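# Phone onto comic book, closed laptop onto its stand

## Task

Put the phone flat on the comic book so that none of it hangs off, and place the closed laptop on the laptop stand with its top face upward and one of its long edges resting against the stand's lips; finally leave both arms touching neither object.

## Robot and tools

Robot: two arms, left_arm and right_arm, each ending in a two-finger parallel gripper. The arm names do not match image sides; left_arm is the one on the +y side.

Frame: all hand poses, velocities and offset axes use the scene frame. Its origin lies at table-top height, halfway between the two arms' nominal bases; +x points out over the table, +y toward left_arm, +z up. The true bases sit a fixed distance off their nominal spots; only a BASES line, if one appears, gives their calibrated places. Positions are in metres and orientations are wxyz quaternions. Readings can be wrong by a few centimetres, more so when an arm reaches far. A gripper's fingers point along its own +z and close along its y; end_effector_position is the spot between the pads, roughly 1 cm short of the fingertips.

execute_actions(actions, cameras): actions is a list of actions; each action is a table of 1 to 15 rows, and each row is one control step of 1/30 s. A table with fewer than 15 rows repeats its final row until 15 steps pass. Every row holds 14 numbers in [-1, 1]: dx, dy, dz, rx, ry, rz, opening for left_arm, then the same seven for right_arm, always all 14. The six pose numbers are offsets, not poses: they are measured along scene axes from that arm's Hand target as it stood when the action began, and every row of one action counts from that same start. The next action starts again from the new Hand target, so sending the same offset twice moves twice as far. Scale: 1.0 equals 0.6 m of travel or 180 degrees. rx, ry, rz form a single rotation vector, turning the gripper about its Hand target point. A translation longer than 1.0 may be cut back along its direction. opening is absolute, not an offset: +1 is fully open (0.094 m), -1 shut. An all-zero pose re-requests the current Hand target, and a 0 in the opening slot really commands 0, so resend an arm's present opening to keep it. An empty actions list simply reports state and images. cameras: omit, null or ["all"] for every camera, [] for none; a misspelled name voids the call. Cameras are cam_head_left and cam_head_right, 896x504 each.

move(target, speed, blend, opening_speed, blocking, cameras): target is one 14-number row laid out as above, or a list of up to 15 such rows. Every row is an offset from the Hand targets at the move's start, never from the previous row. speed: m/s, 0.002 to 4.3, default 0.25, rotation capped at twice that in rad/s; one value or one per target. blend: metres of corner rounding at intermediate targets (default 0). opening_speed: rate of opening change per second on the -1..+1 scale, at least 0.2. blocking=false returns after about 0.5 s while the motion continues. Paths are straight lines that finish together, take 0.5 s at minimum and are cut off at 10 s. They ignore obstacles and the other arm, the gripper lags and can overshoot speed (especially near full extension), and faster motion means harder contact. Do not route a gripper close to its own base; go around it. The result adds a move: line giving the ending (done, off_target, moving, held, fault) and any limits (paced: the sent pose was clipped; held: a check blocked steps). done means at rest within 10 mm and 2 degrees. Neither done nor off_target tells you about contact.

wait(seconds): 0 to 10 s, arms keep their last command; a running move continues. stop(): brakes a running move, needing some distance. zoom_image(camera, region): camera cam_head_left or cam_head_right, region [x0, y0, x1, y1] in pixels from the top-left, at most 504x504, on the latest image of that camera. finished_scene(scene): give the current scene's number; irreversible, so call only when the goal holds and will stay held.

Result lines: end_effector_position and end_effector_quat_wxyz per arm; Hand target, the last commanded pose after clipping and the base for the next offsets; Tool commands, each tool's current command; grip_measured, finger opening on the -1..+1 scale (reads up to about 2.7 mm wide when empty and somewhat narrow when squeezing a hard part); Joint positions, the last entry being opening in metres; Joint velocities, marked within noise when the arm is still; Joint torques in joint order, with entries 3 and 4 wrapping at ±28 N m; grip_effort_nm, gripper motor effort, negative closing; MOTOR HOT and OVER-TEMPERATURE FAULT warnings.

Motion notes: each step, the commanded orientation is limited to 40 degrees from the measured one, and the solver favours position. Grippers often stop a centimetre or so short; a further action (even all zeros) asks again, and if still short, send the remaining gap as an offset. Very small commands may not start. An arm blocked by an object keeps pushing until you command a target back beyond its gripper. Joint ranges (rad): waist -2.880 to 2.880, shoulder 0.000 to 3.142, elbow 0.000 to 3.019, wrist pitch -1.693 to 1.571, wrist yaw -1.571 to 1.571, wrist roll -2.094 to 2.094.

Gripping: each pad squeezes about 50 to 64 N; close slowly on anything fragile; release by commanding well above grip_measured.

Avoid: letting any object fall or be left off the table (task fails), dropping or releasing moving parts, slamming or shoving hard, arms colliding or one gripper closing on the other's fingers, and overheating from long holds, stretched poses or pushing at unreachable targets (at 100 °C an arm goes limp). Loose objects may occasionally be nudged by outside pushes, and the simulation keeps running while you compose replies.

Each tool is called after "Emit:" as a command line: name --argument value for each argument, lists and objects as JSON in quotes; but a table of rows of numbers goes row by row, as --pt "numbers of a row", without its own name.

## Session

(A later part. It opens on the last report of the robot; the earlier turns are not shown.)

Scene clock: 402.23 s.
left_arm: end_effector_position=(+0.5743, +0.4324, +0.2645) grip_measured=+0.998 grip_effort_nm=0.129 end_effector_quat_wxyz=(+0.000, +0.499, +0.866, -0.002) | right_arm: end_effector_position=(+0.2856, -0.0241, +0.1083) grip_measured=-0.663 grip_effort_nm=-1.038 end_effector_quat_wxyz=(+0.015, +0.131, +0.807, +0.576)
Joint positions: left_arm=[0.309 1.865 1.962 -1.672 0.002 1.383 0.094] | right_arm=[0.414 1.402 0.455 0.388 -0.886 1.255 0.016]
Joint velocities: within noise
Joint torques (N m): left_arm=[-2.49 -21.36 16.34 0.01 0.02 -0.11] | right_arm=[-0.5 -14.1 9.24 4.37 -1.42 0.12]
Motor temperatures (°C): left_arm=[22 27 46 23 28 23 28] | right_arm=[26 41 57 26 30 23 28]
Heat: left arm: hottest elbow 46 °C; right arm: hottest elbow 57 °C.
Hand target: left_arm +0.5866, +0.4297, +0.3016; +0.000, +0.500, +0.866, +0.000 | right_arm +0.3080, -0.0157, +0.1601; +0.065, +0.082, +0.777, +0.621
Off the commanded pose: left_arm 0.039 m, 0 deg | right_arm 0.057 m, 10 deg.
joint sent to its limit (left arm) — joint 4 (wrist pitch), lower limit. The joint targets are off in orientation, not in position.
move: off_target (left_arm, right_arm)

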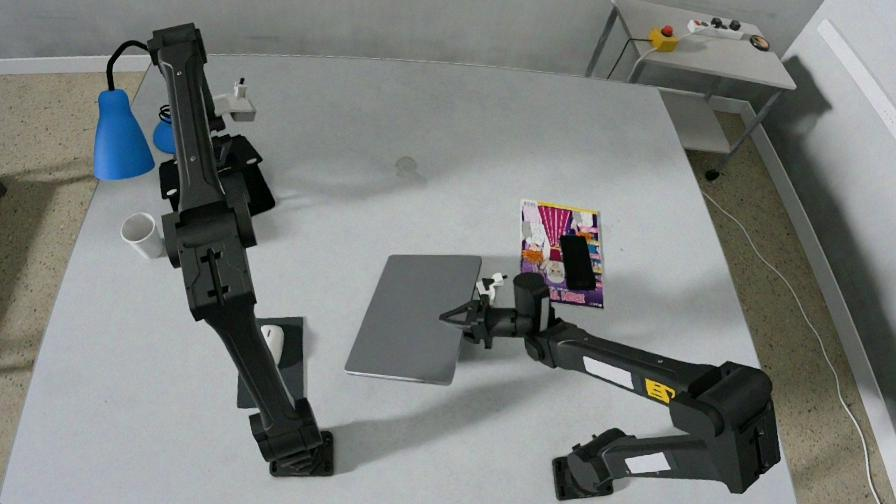

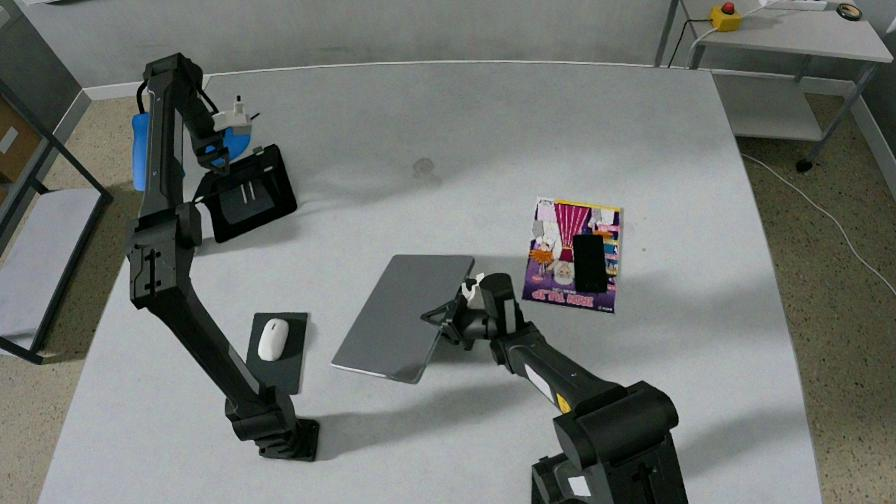

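Emit:
move --pt "0 0 -0.11 0 0 0 1 0.0 0 0 0 0 0 -1" --speed 0.15

Emit:
zoom_image --camera "cam_head_right" --region '[170, 110, 330, 250]'

Emit:
zoom_image --camera "cam_head_left" --region '[140, 110, 300, 250]'

Scene clock: 406.33 s.
left_arm: end_effector_position=(+0.5827, +0.4354, +0.2409) grip_measured=+0.998 grip_effort_nm=0.125 end_effector_quat_wxyz=(+0.001, +0.499, +0.867, -0.001) | right_arm: end_effector_position=(+0.2856, -0.0241, +0.1083) grip_measured=-0.663 grip_effort_nm=-1.033 end_effector_quat_wxyz=(+0.015, +0.131, +0.807, +0.576)
Joint positions: left_arm=[0.309 1.883 1.927 -1.614 0.002 1.382 0.094] | right_arm=[0.414 1.402 0.455 0.388 -0.886 1.255 0.016]
Joint velocities: within noise
Joint torques (N m): left_arm=[-2.37 -19.66 9.58 0.68 -0.04 -0.09] | right_arm=[-0.38 -14.15 9.24 4.4 -1.42 0.11]
Motor temperatures (°C): left_arm=[22 28 46 23 28 23 28] | right_arm=[26 40 56 26 30 23 28]
Heat: left arm: hottest elbow 46 °C; right arm: hottest elbow 56 °C.
Hand target: left_arm +0.5866, +0.4297, +0.2356; +0.000, +0.500, +0.866, +0.000 | right_arm +0.3080, -0.0157, +0.1602; +0.065, +0.082, +0.777, +0.621
Off the commanded pose: left_arm 0.009 m, 0 deg | right_arm 0.057 m, 10 deg.
move: off_target (right_arm)

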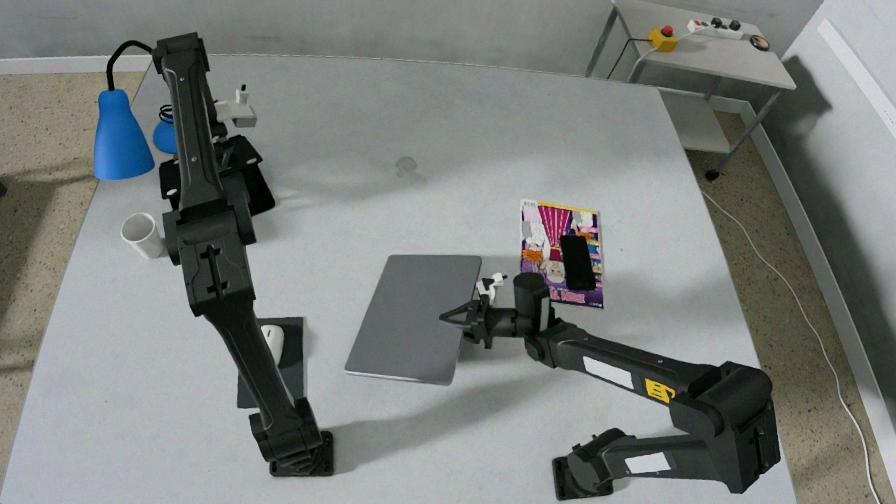

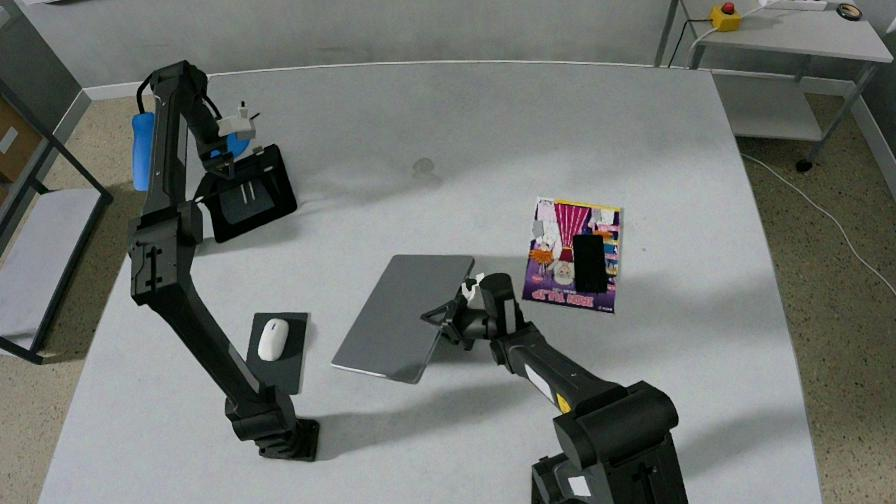

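Scaled by 3.150.

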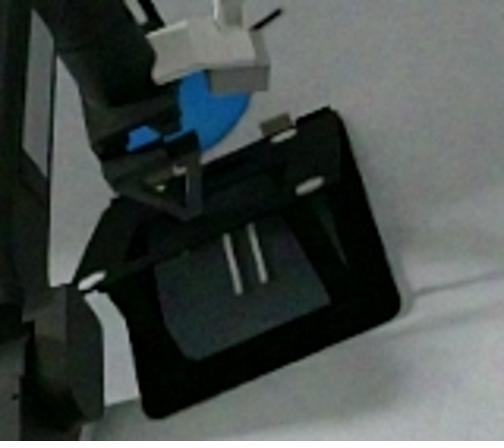

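Scaled by 3.150.

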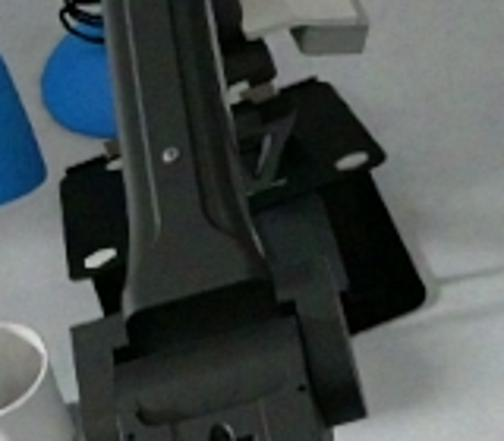

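Emit:
move --pt "0.005 0.025 -0.1 0 0 0 1 0.0 0 0 0 0 0 -1" --pt "0.005 0.025 -0.2 0 0 0 1 0.0 0 0 0 0 0 -1" --speed 0.1

Emit:
zoom_image --camera "cam_head_right" --region '[170, 110, 330, 250]'

Emit:
zoom_image --camera "cam_head_left" --region '[140, 110, 300, 250]'

Scene clock: 414.93 s.
left_arm: end_effector_position=(+0.5912, +0.4384, +0.1208) grip_measured=+0.998 grip_effort_nm=0.129 end_effector_quat_wxyz=(+0.001, +0.500, +0.866, -0.001) | right_arm: end_effector_position=(+0.2856, -0.0241, +0.1083) grip_measured=-0.663 grip_effort_nm=-1.038 end_effector_quat_wxyz=(+0.015, +0.131, +0.807, +0.576)
Joint positions: left_arm=[0.309 1.943 1.7 -1.327 0.002 1.385 0.094] | right_arm=[0.414 1.402 0.455 0.388 -0.886 1.255 0.016]
Joint velocities: within noise
Joint torques (N m): left_arm=[-0.26 -20.66 9.03 0.53 -0.04 0.11] | right_arm=[-0.38 -14.1 9.22 4.4 -1.42 0.11]
Motor temperatures (°C): left_arm=[22 29 44 23 28 23 28] | right_arm=[26 40 53 26 30 23 28]
Heat: left arm: hottest elbow 44 °C; right arm: hottest elbow 53 °C.
Hand target: left_arm +0.5897, +0.4447, +0.1156; +0.000, +0.500, +0.866, +0.000 | right_arm +0.3080, -0.0157, +0.1602; +0.065, +0.082, +0.777, +0.621
Off the commanded pose: left_arm 0.008 m, 0 deg | right_arm 0.057 m, 10 deg.
move: off_target (right_arm)

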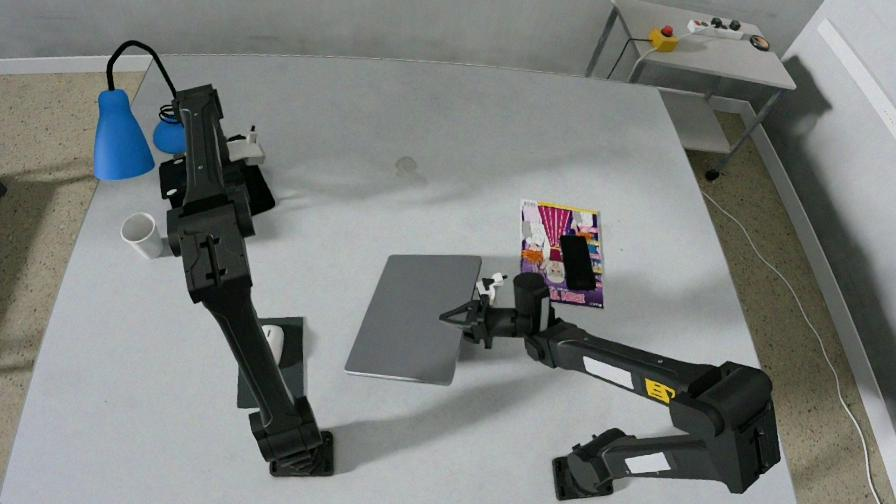

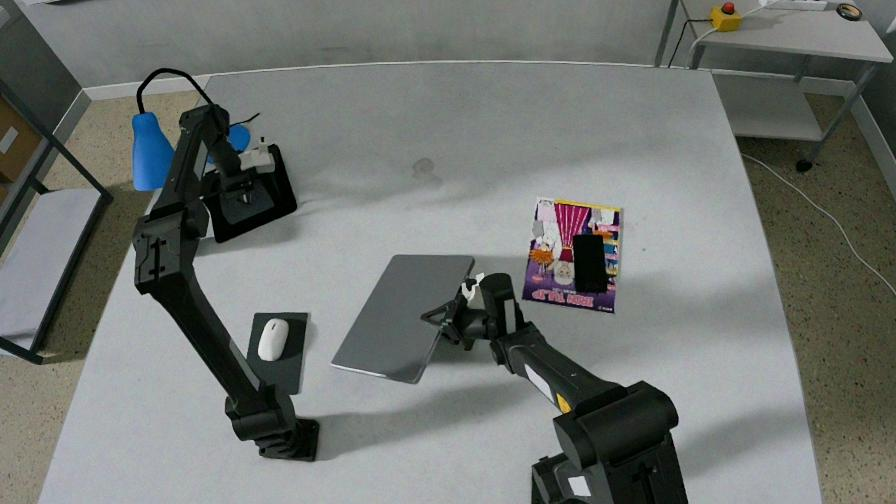

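Scaled by 3.150.

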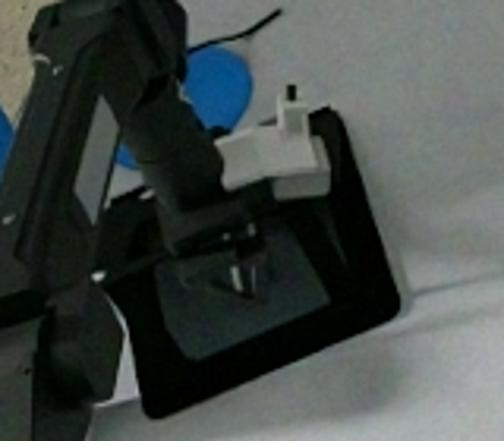

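Scaled by 3.150.

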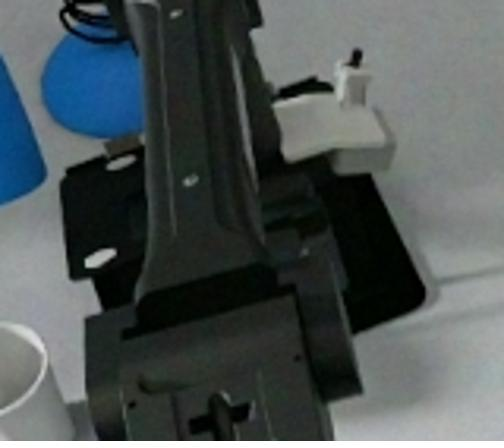

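Emit:
move --pt "0 0 0 0 0 0 1 0.0 0 0 0 0 0 -1" --pt "0 0 0 0 0 0 -1 0.0 0 0 0 0 0 -1" --speed 0.1 --opening_speed 0.8

Emit:
zoom_image --camera "cam_head_right" --region '[170, 110, 330, 250]'

Scene clock: 420.60 s.
left_arm: end_effector_position=(+0.5948, +0.4408, +0.1204) grip_measured=-0.375 grip_effort_nm=-1.004 end_effector_quat_wxyz=(+0.005, +0.507, +0.862, +0.006) | right_arm: end_effector_position=(+0.2856, -0.0241, +0.1083) grip_measured=-0.663 grip_effort_nm=-1.038 end_effector_quat_wxyz=(+0.015, +0.131, +0.807, +0.576)
Joint positions: left_arm=[0.31 1.944 1.7 -1.31 0 1.401 0.029] | right_arm=[0.414 1.402 0.455 0.388 -0.886 1.255 0.016]
Joint velocities: within noise
Joint torques (N m): left_arm=[-1.26 -20.37 9.29 0.21 0.05 -0.03] | right_arm=[-0.38 -14.15 9.21 4.41 -1.42 0.11]
Motor temperatures (°C): left_arm=[22 29 44 23 28 23 28] | right_arm=[26 39 52 27 30 23 28]
Heat: left arm: hottest elbow 44 °C; right arm: hottest elbow 52 °C.
Hand target: left_arm +0.5896, +0.4448, +0.1156; +0.000, +0.500, +0.866, +0.000 | right_arm +0.3080, -0.0157, +0.1602; +0.065, +0.082, +0.777, +0.621
Off the commanded pose: left_arm 0.008 m, 1 deg | right_arm 0.057 m, 10 deg.
move: off_target (right_arm)

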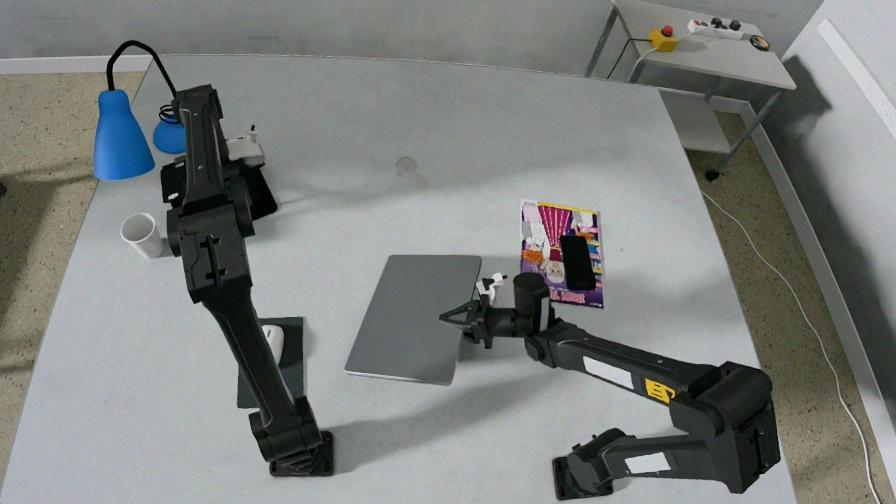

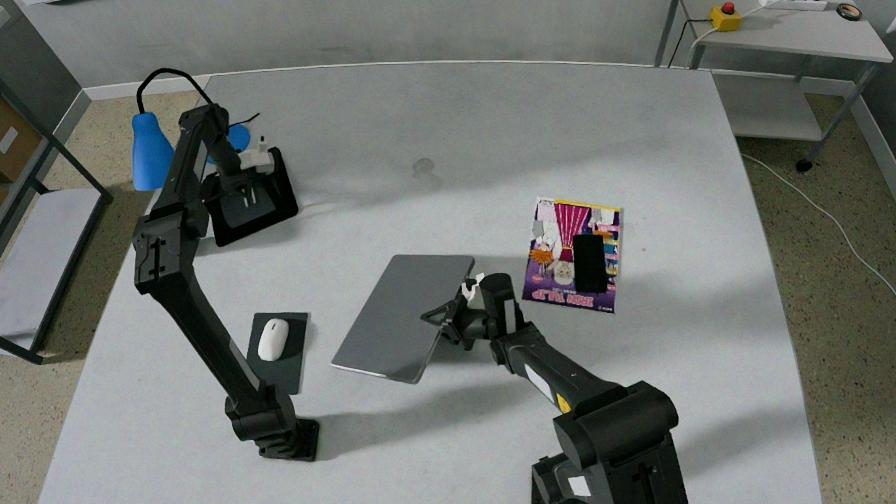

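Scaled by 3.150.

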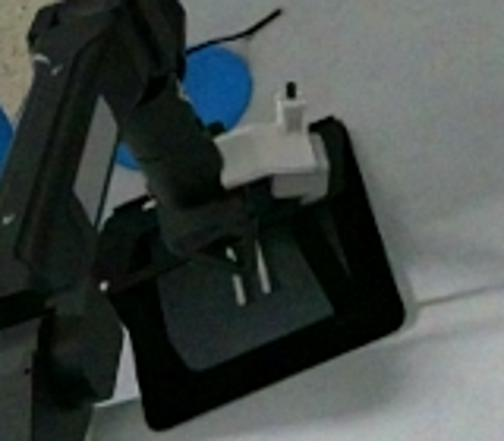

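Emit:
move --pt "-0.12 -0.635 0.01 0 0 -0.167 -1 0.0 0 0 0 0 0 -1" --speed 0.12

Emit:
zoom_image --camera "cam_head_left" --region '[280, 110, 560, 300]'

Emit:
zoom_image --camera "cam_head_right" --region '[280, 110, 560, 300]'

Scene clock: 430.20 s.
left_arm: end_effector_position=(+0.5238, +0.0809, +0.1182) grip_measured=-0.381 grip_effort_nm=-1.009 end_effector_quat_wxyz=(+0.002, +0.686, +0.728, +0.007) | right_arm: end_effector_position=(+0.2850, -0.0244, +0.1078) grip_measured=-0.663 grip_effort_nm=-1.038 end_effector_quat_wxyz=(+0.015, +0.130, +0.807, +0.576)
Joint positions: left_arm=[-0.349 1.75 1.412 -1.222 -0.011 1.192 0.029] | right_arm=[0.414 1.402 0.453 0.389 -0.886 1.252 0.016]
Joint velocities: within noise
Joint torques (N m): left_arm=[-4.6 -17.96 10.76 -0.14 0.49 0.3] | right_arm=[-0.38 -14.1 9.29 4.37 -1.43 0.14]
Motor temperatures (°C): left_arm=[22 30 43 23 28 23 28] | right_arm=[26 39 51 27 30 23 28]
Heat: left arm: hottest elbow 43 °C; right arm: hottest elbow 51 °C.
Hand target: left_arm +0.5176, +0.0639, +0.1215; +0.000, +0.707, +0.707, +0.000 | right_arm +0.3080, -0.0157, +0.1601; +0.065, +0.081, +0.777, +0.621
Off the commanded pose: left_arm 0.018 m, 4 deg | right_arm 0.058 m, 10 deg.
move: off_target (left_arm, right_arm)

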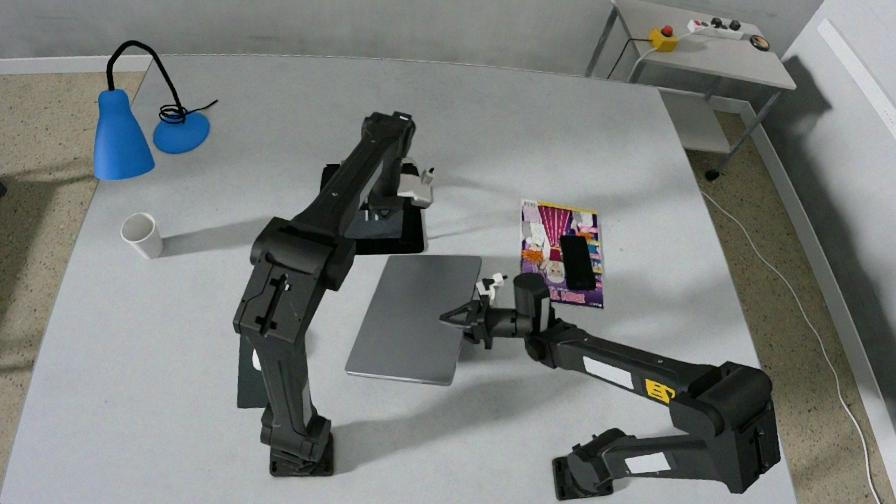

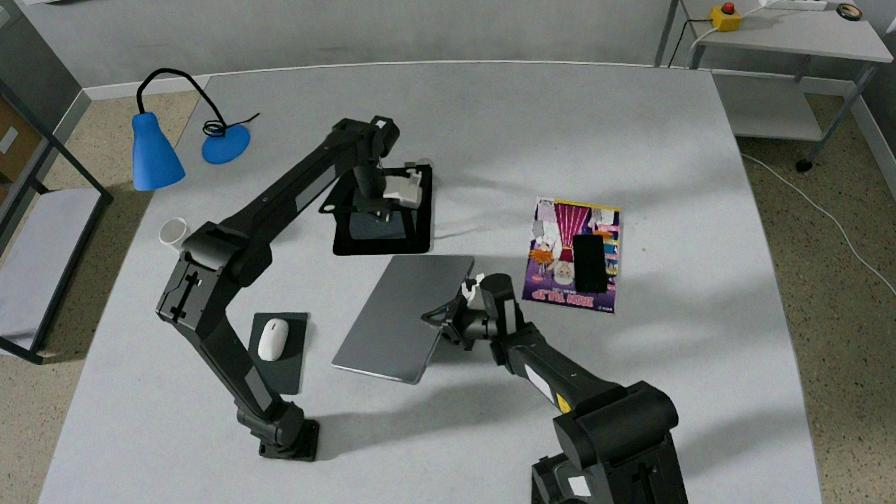

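Scaled by 1.800.

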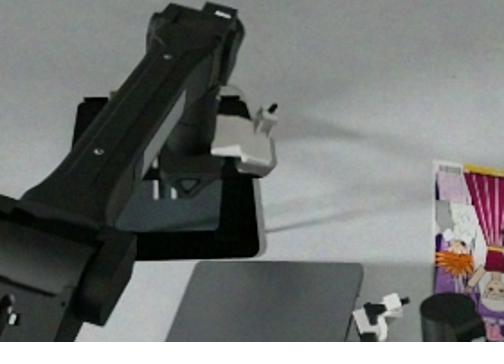

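Scaled by 1.800.

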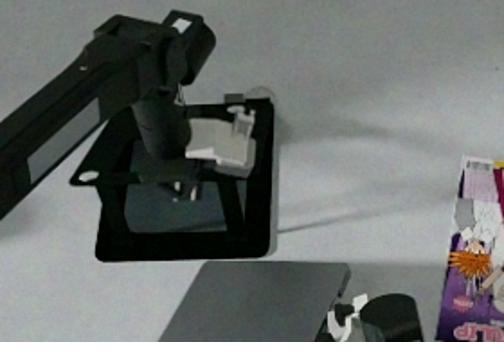

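Emit:
move --pt "0.03 -0.183 0.0 0 0 0.0 -1 0.0 0 0 0 0 0 -1" --speed 0.12

Emit:
zoom_image --camera "cam_head_left" --region '[320, 110, 600, 300]'

Emit:
zoom_image --camera "cam_head_right" --region '[320, 110, 600, 300]'

Scene clock: 434.80 s.
left_arm: end_effector_position=(+0.5319, -0.0216, +0.1192) grip_measured=-0.381 grip_effort_nm=-1.009 end_effector_quat_wxyz=(-0.001, +0.688, +0.726, +0.006) | right_arm: end_effector_position=(+0.2850, -0.0244, +0.1078) grip_measured=-0.663 grip_effort_nm=-1.033 end_effector_quat_wxyz=(+0.015, +0.130, +0.807, +0.576)
Joint positions: left_arm=[-0.517 1.874 1.591 -1.287 -0.012 1.029 0.029] | right_arm=[0.414 1.402 0.453 0.389 -0.886 1.252 0.016]
Joint velocities: within noise
Joint torques (N m): left_arm=[-4.01 -17.79 15.12 -0.58 0.53 0.31] | right_arm=[-0.44 -14.21 9.33 4.36 -1.43 0.14]
Motor temperatures (°C): left_arm=[22 30 42 23 28 24 28] | right_arm=[26 39 51 27 30 23 28]
Heat: left arm: hottest elbow 42 °C; right arm: hottest elbow 51 °C.
Hand target: left_arm +0.5356, -0.0460, +0.1215; +0.000, +0.708, +0.707, +0.000 | right_arm +0.3080, -0.0157, +0.1601; +0.065, +0.081, +0.777, +0.621
Off the commanded pose: left_arm 0.025 m, 3 deg | right_arm 0.058 m, 10 deg.
move: off_target (left_arm, right_arm)

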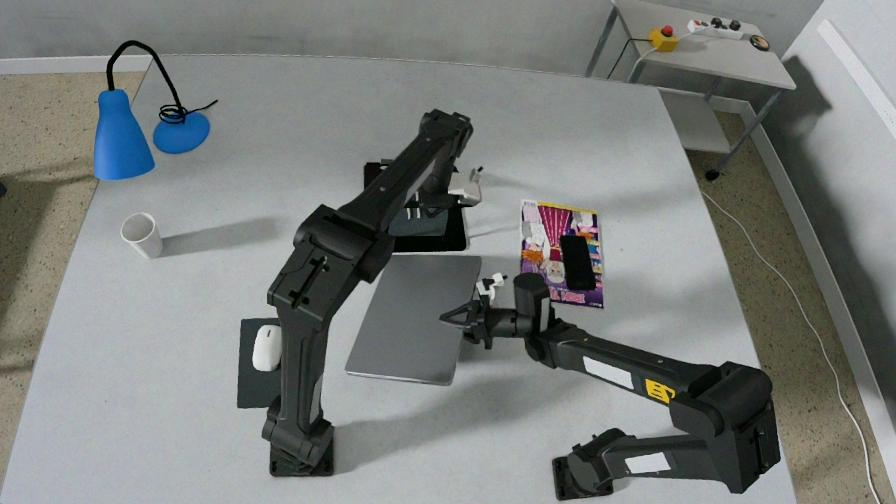

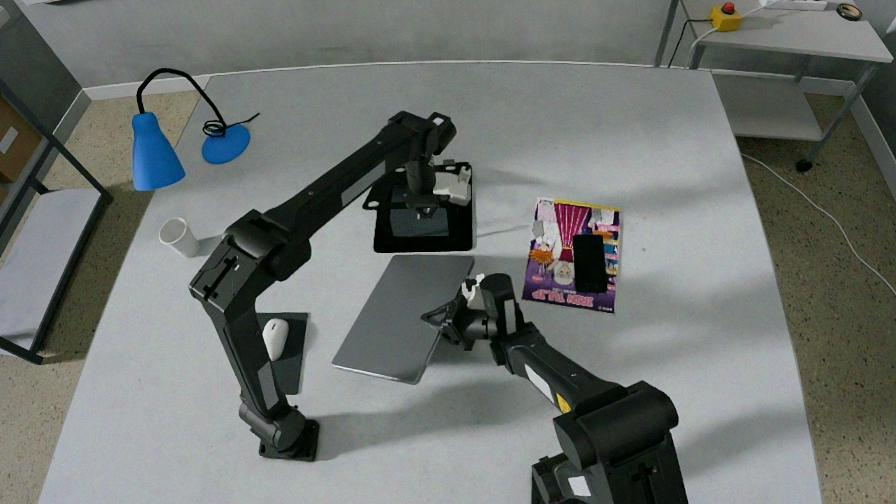

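Scaled by 1.800.

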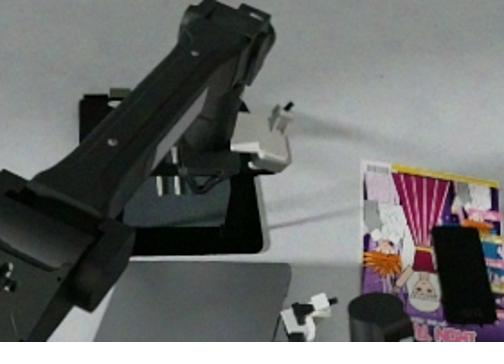

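Scaled by 1.800.

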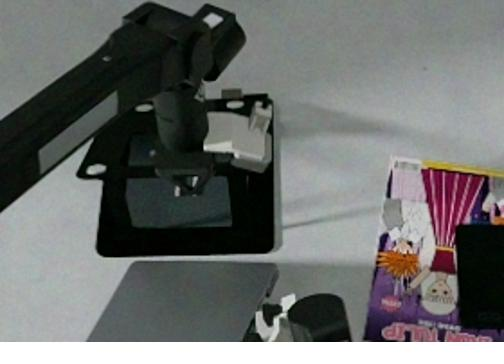

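Emit:
move --pt "0 0 0 0 0 0.0 -1 0.0 0 0 0 0 0 -1" --pt "0 0 0.0 0 0 0.0 0.9 0.0 0 0 0 0 0 -1" --pt "0.0 0.02 0.3 0 0 0.0 0.9 0.0 0 0 0 0 0 -1" --pt "-0.05 0.6 0.4 0 0 0.0 -1 0.0 0 0 0 0 0 -1" --speed '[0.1,0.1,0.15,0.35]'

Emit:
zoom_image --camera "cam_head_left" --region '[320, 110, 560, 300]'

Emit:
zoom_image --camera "cam_head_right" --region '[320, 110, 560, 300]'

Scene clock: 442.87 s.
left_arm: end_effector_position=(+0.5105, +0.3158, +0.3499) grip_measured=-0.978 grip_effort_nm=-0.906 end_effector_quat_wxyz=(+0.037, +0.702, +0.710, +0.047) | right_arm: end_effector_position=(+0.2850, -0.0244, +0.1078) grip_measured=-0.663 grip_effort_nm=-1.043 end_effector_quat_wxyz=(+0.015, +0.130, +0.807, +0.576)
Joint positions: left_arm=[0.125 1.554 1.775 -1.672 0.004 1.712 0.001] | right_arm=[0.414 1.402 0.453 0.389 -0.886 1.252 0.016]
Joint velocities: within noise
Joint torques (N m): left_arm=[-2.14 -16.85 10.51 0.05 -0.11 0.14] | right_arm=[-0.38 -14.15 9.32 4.36 -1.43 0.13]
Motor temperatures (°C): left_arm=[22 30 42 23 28 24 28] | right_arm=[26 38 50 27 31 23 28]
Heat: left arm: hottest elbow 42 °C; right arm: hottest elbow 50 °C.
Hand target: left_arm +0.5055, +0.3141, +0.3615; +0.000, +0.708, +0.707, +0.000 | right_arm +0.3080, -0.0157, +0.1601; +0.065, +0.081, +0.777, +0.621
Off the commanded pose: left_arm 0.013 m, 7 deg | right_arm 0.058 m, 10 deg.
joint sent to its limit (left arm) — joint 4 (wrist pitch), lower limit. The joint targets are off in orientation, not in position.
move: off_target (left_arm, right_arm); target 2's new opening was sent with left_arm's hand 0.025 m and 3 deg from that target; target 4's new opening was sent with left_arm's hand 0.013 m and 7 deg from that target

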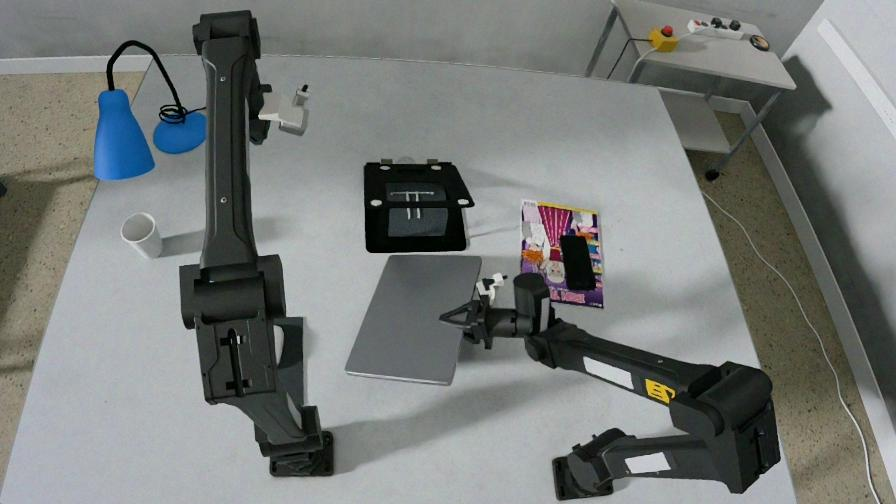

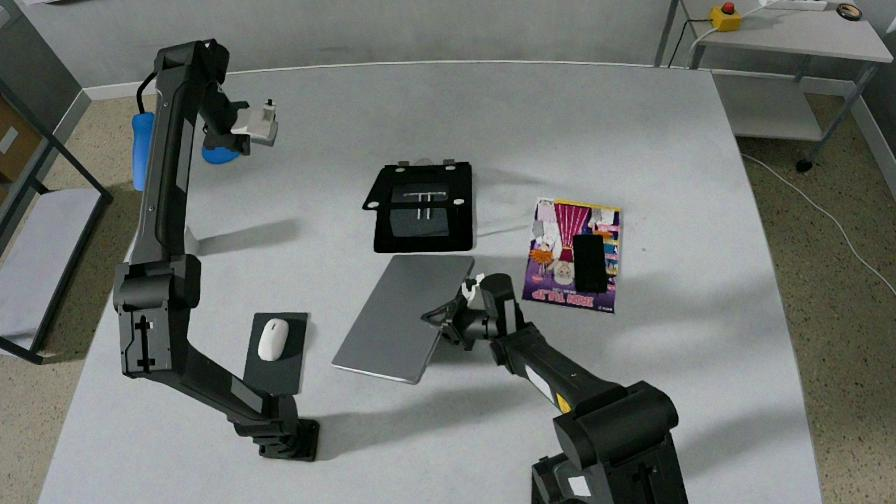

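Scaled by 2.100.

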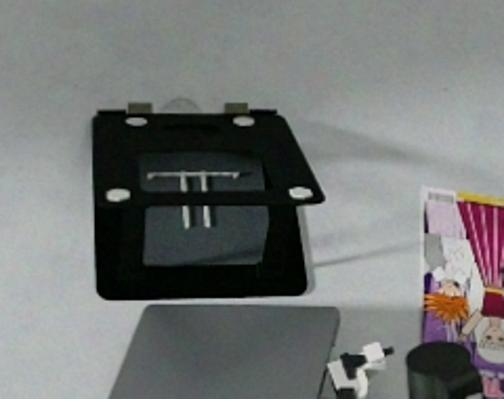

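Scaled by 2.100.

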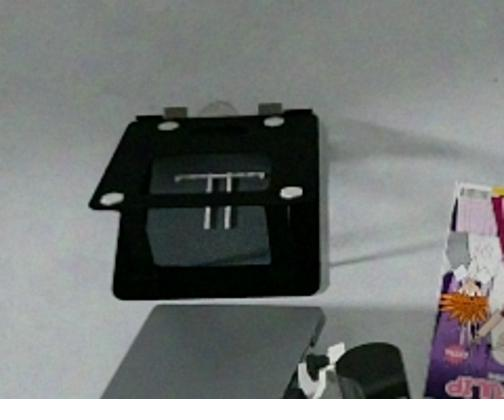

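Emit:
move --pt "-0.1 0.3 0.06 0 0 0.0 -1 0.0 0 0.42 0 0 0 -1" --pt "-0.1 0.3 0.06 0 0 0.0 -1 0.12 0.06 0.62 0.0729 0.0535 -0.4316 -1" --speed 0.22

Emit:
zoom_image --camera "cam_head_left" --region '[320, 80, 600, 300]'

Emit:
zoom_image --camera "cam_head_right" --region '[320, 80, 600, 300]'

Scene clock: 461.10 s.
left_arm: end_effector_position=(+0.4411, +0.4877, +0.3650) grip_measured=-0.981 grip_effort_nm=-1.004 end_effector_quat_wxyz=(+0.017, +0.692, +0.718, +0.074) | right_arm: end_effector_position=(+0.3654, +0.0049, +0.3742) grip_measured=-0.663 grip_effort_nm=-1.033 end_effector_quat_wxyz=(+0.379, +0.598, +0.586, +0.394)
Joint positions: left_arm=[0.508 1.521 1.775 -1.672 -0.006 2.072 0.001] | right_arm=[0.919 1.208 1.15 -0.565 0.812 2.082 0.016]
Joint velocities: within noise
Joint torques (N m): left_arm=[-0.97 -15.5 16.59 0.03 -0.08 0.11] | right_arm=[1.08 -17.49 23.8 2.82 1.7 0.1]
Motor temperatures (°C): left_arm=[22 29 42 23 28 23 29] | right_arm=[26 38 54 27 31 23 28]
Heat: left arm: hottest elbow 42 °C; right arm: hottest elbow 54 °C.
Hand target: left_arm +0.4455, +0.4940, +0.3975; +0.000, +0.708, +0.707, +0.000 | right_arm +0.3800, +0.0203, +0.5322; +0.369, +0.603, +0.486, +0.513
Off the commanded pose: left_arm 0.033 m, 9 deg | right_arm 0.159 m, 18 deg.
joint sent to its limit (left arm) — joint 4 (wrist pitch), lower limit; joint 6 (wrist roll), upper limit. The joint targets are off in orientation, not in position.
joint sent to its limit (right arm) — joint 6 (wrist roll), upper limit. The joint targets are off in position, not in orientation.
move: off_target (left_arm, right_arm)

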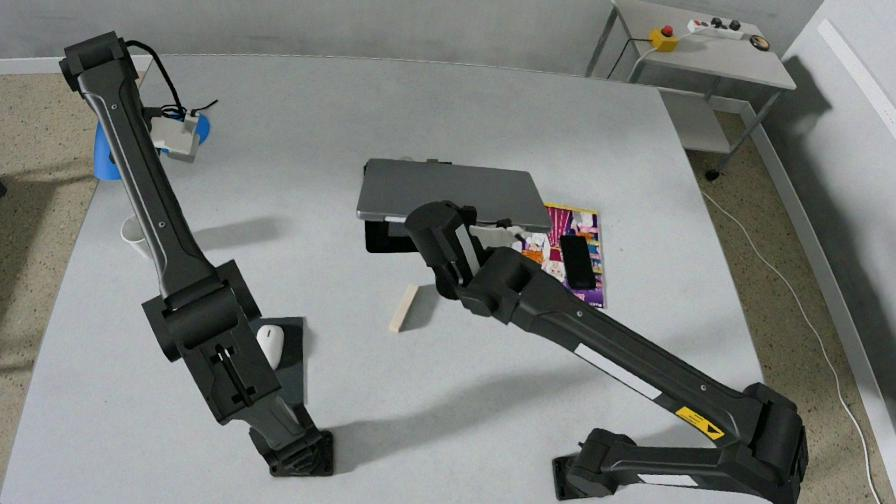

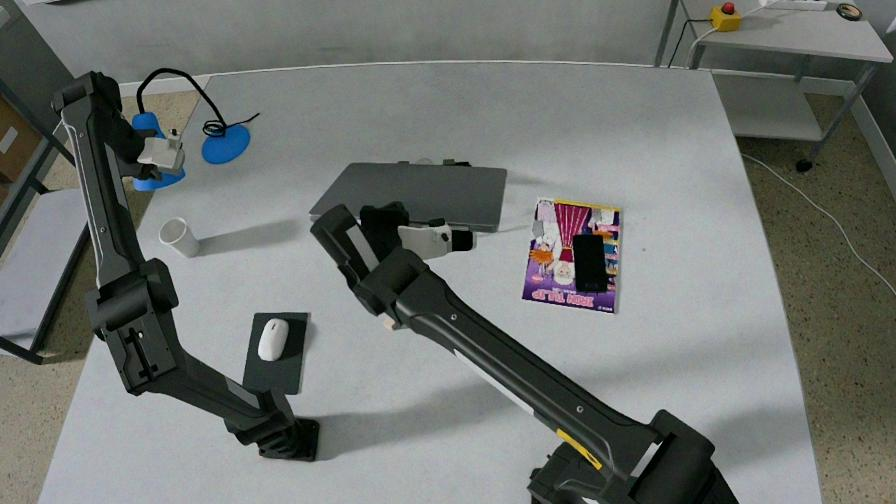

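Scaled by 1.800.

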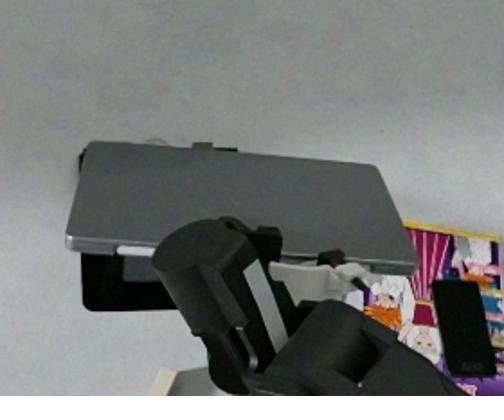

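Scaled by 1.800.

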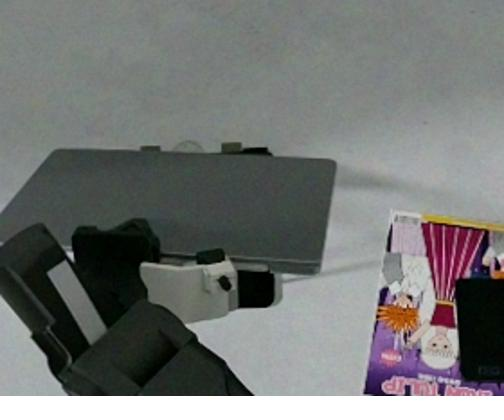

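Emit:
move --pt "0 0.0 0.0 0 0 0.0 -1 0.267 0.1 0.05 0 0 0.0417 -1" --speed 0.2

Emit:
zoom_image --camera "cam_head_left" --region '[320, 80, 560, 260]'

Emit:
zoom_image --camera "cam_head_right" --region '[320, 80, 560, 260]'

Scene clock: 478.37 s.
left_arm: end_effector_position=(+0.4411, +0.4877, +0.3650) grip_measured=-0.981 grip_effort_nm=-1.004 end_effector_quat_wxyz=(+0.017, +0.692, +0.718, +0.074) | right_arm: end_effector_position=(+0.5038, +0.0679, +0.3627) grip_measured=-0.663 grip_effort_nm=-1.038 end_effector_quat_wxyz=(+0.313, +0.590, +0.632, +0.392)
Joint positions: left_arm=[0.508 1.521 1.775 -1.672 -0.006 2.072 0.001] | right_arm=[0.741 1.549 1.496 -0.551 0.513 1.975 0.016]
Joint velocities: within noise
Joint torques (N m): left_arm=[-1.61 -15.33 16.53 0.12 -0.07 0.1] | right_arm=[-0.5 -26.29 24.96 3.95 1.16 -0.02]
Motor temperatures (°C): left_arm=[22 29 43 23 28 23 29] | right_arm=[26 40 68 26 32 23 28]
Heat: left arm: hottest elbow 43 °C; right arm: hottest elbow 68 °C.
Hand target: left_arm +0.4456, +0.4939, +0.3975; +0.000, +0.708, +0.707, +0.000 | right_arm +0.5402, +0.0802, +0.5622; +0.335, +0.570, +0.525, +0.536
Off the commanded pose: left_arm 0.033 m, 9 deg | right_arm 0.203 m, 21 deg.
joint sent to its limit (left arm) — joint 4 (wrist pitch), lower limit; joint 6 (wrist roll), upper limit. The joint targets are off in orientation, not in position.
move: off_target (left_arm, right_arm)

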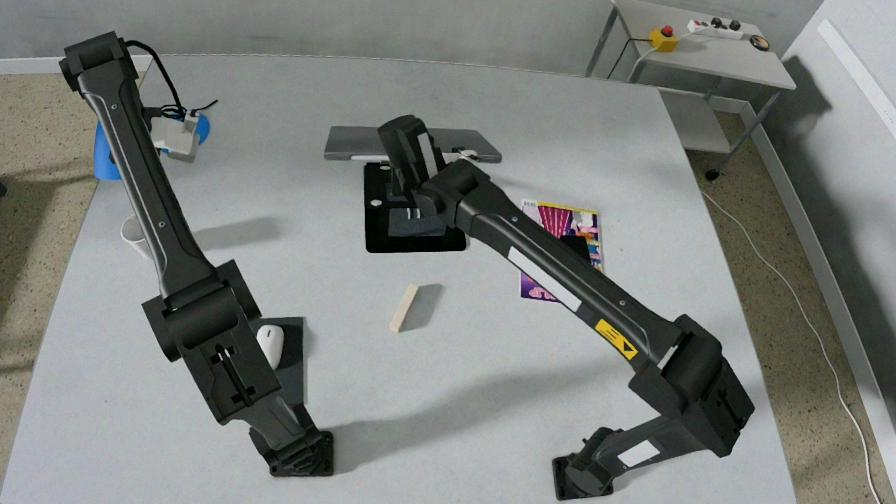

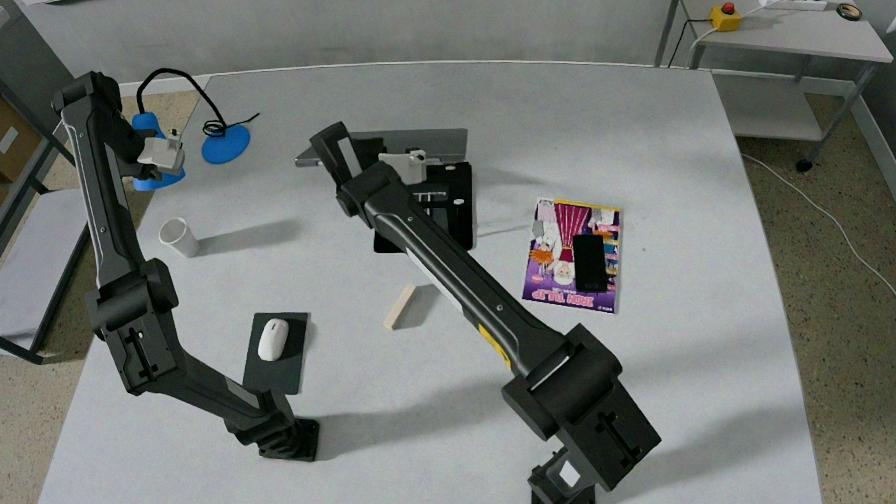

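Scaled by 2.100.

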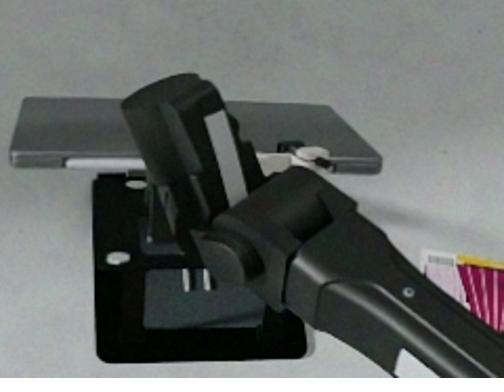

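Scaled by 2.100.

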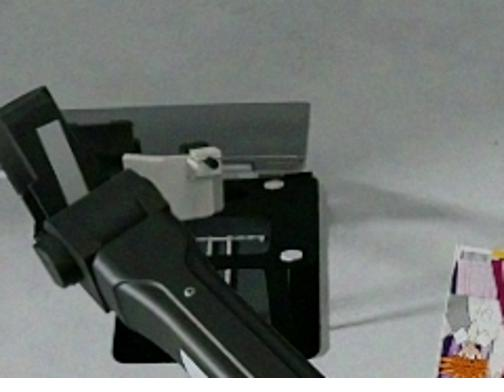

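Emit:
move --pt "0 0.0 0.0 0 0 0.0 -1 0.125 0.0 -0.22 0 0 0.0 -1" --speed 0.15

Emit:
zoom_image --camera "cam_head_left" --region '[320, 100, 560, 280]'

Emit:
zoom_image --camera "cam_head_right" --region '[320, 100, 560, 280]'

Scene clock: 483.87 s.
left_arm: end_effector_position=(+0.4411, +0.4877, +0.3650) grip_measured=-0.981 grip_effort_nm=-1.004 end_effector_quat_wxyz=(+0.017, +0.692, +0.718, +0.074) | right_arm: end_effector_position=(+0.5904, +0.0782, +0.2683) grip_measured=-0.663 grip_effort_nm=-1.043 end_effector_quat_wxyz=(+0.305, +0.598, +0.613, +0.415)
Joint positions: left_arm=[0.508 1.521 1.775 -1.672 -0.006 2.072 0.001] | right_arm=[0.654 1.765 1.496 -0.273 0.434 1.958 0.016]
Joint velocities: within noise
Joint torques (N m): left_arm=[-1.55 -14.86 16.54 0.34 -0.02 0.08] | right_arm=[-0.44 -31.44 16.36 4.96 0.94 -0.05]
Motor temperatures (°C): left_arm=[22 29 44 23 28 23 29] | right_arm=[26 41 75 26 32 23 28]
Heat: left arm: hottest elbow 44 °C; right arm: hottest elbow 75 °C.
Hand target: left_arm +0.4456, +0.4939, +0.3975; +0.000, +0.707, +0.707, +0.000 | right_arm +0.6151, +0.0805, +0.4301; +0.335, +0.570, +0.525, +0.536
Off the commanded pose: left_arm 0.033 m, 9 deg | right_arm 0.164 m, 18 deg.
joint sent to its limit (left arm) — joint 4 (wrist pitch), lower limit; joint 6 (wrist roll), upper limit. The joint targets are off in orientation, not in position.
move: off_target (left_arm, right_arm)

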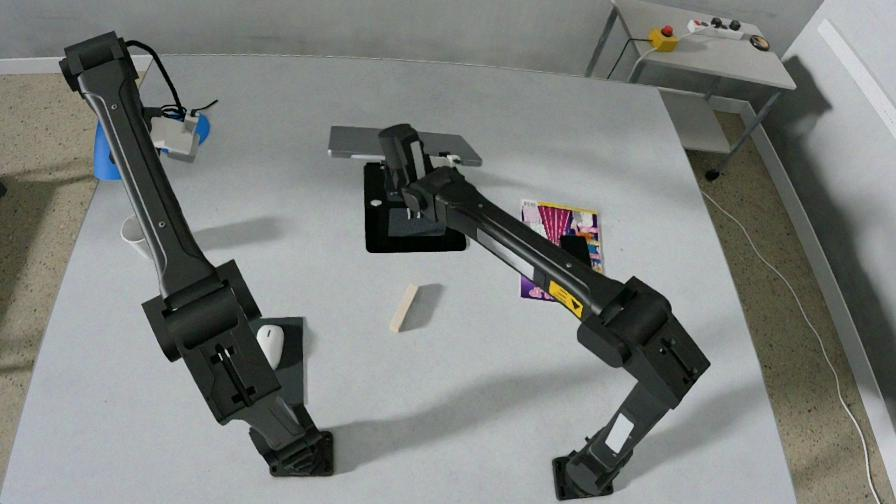

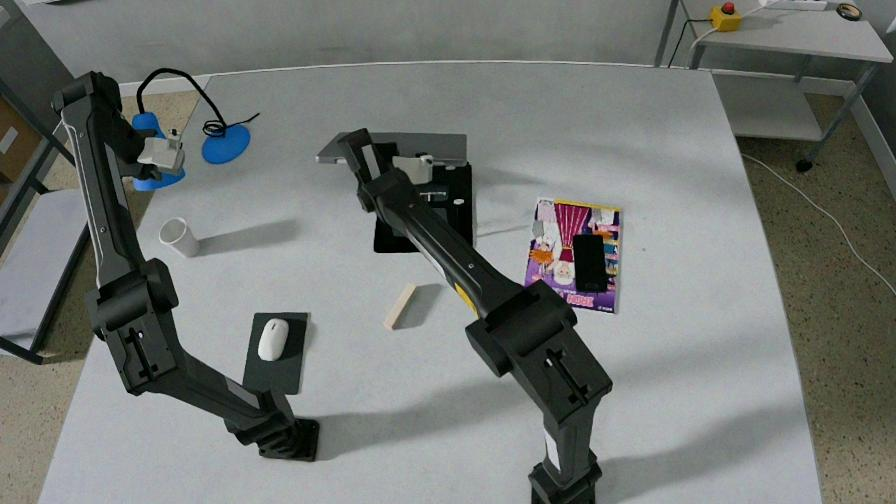

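Scaled by 2.100.

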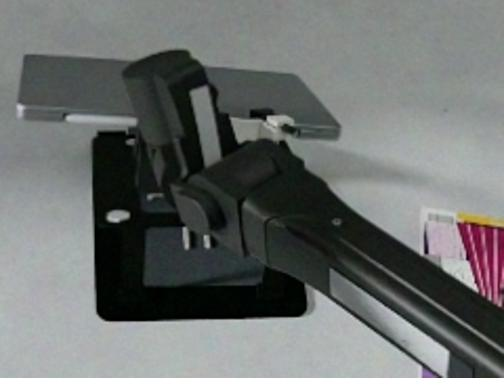

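Scaled by 2.100.

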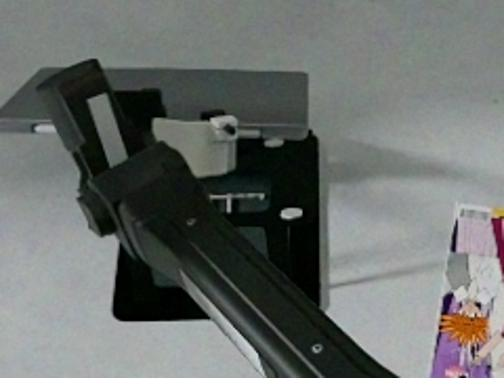

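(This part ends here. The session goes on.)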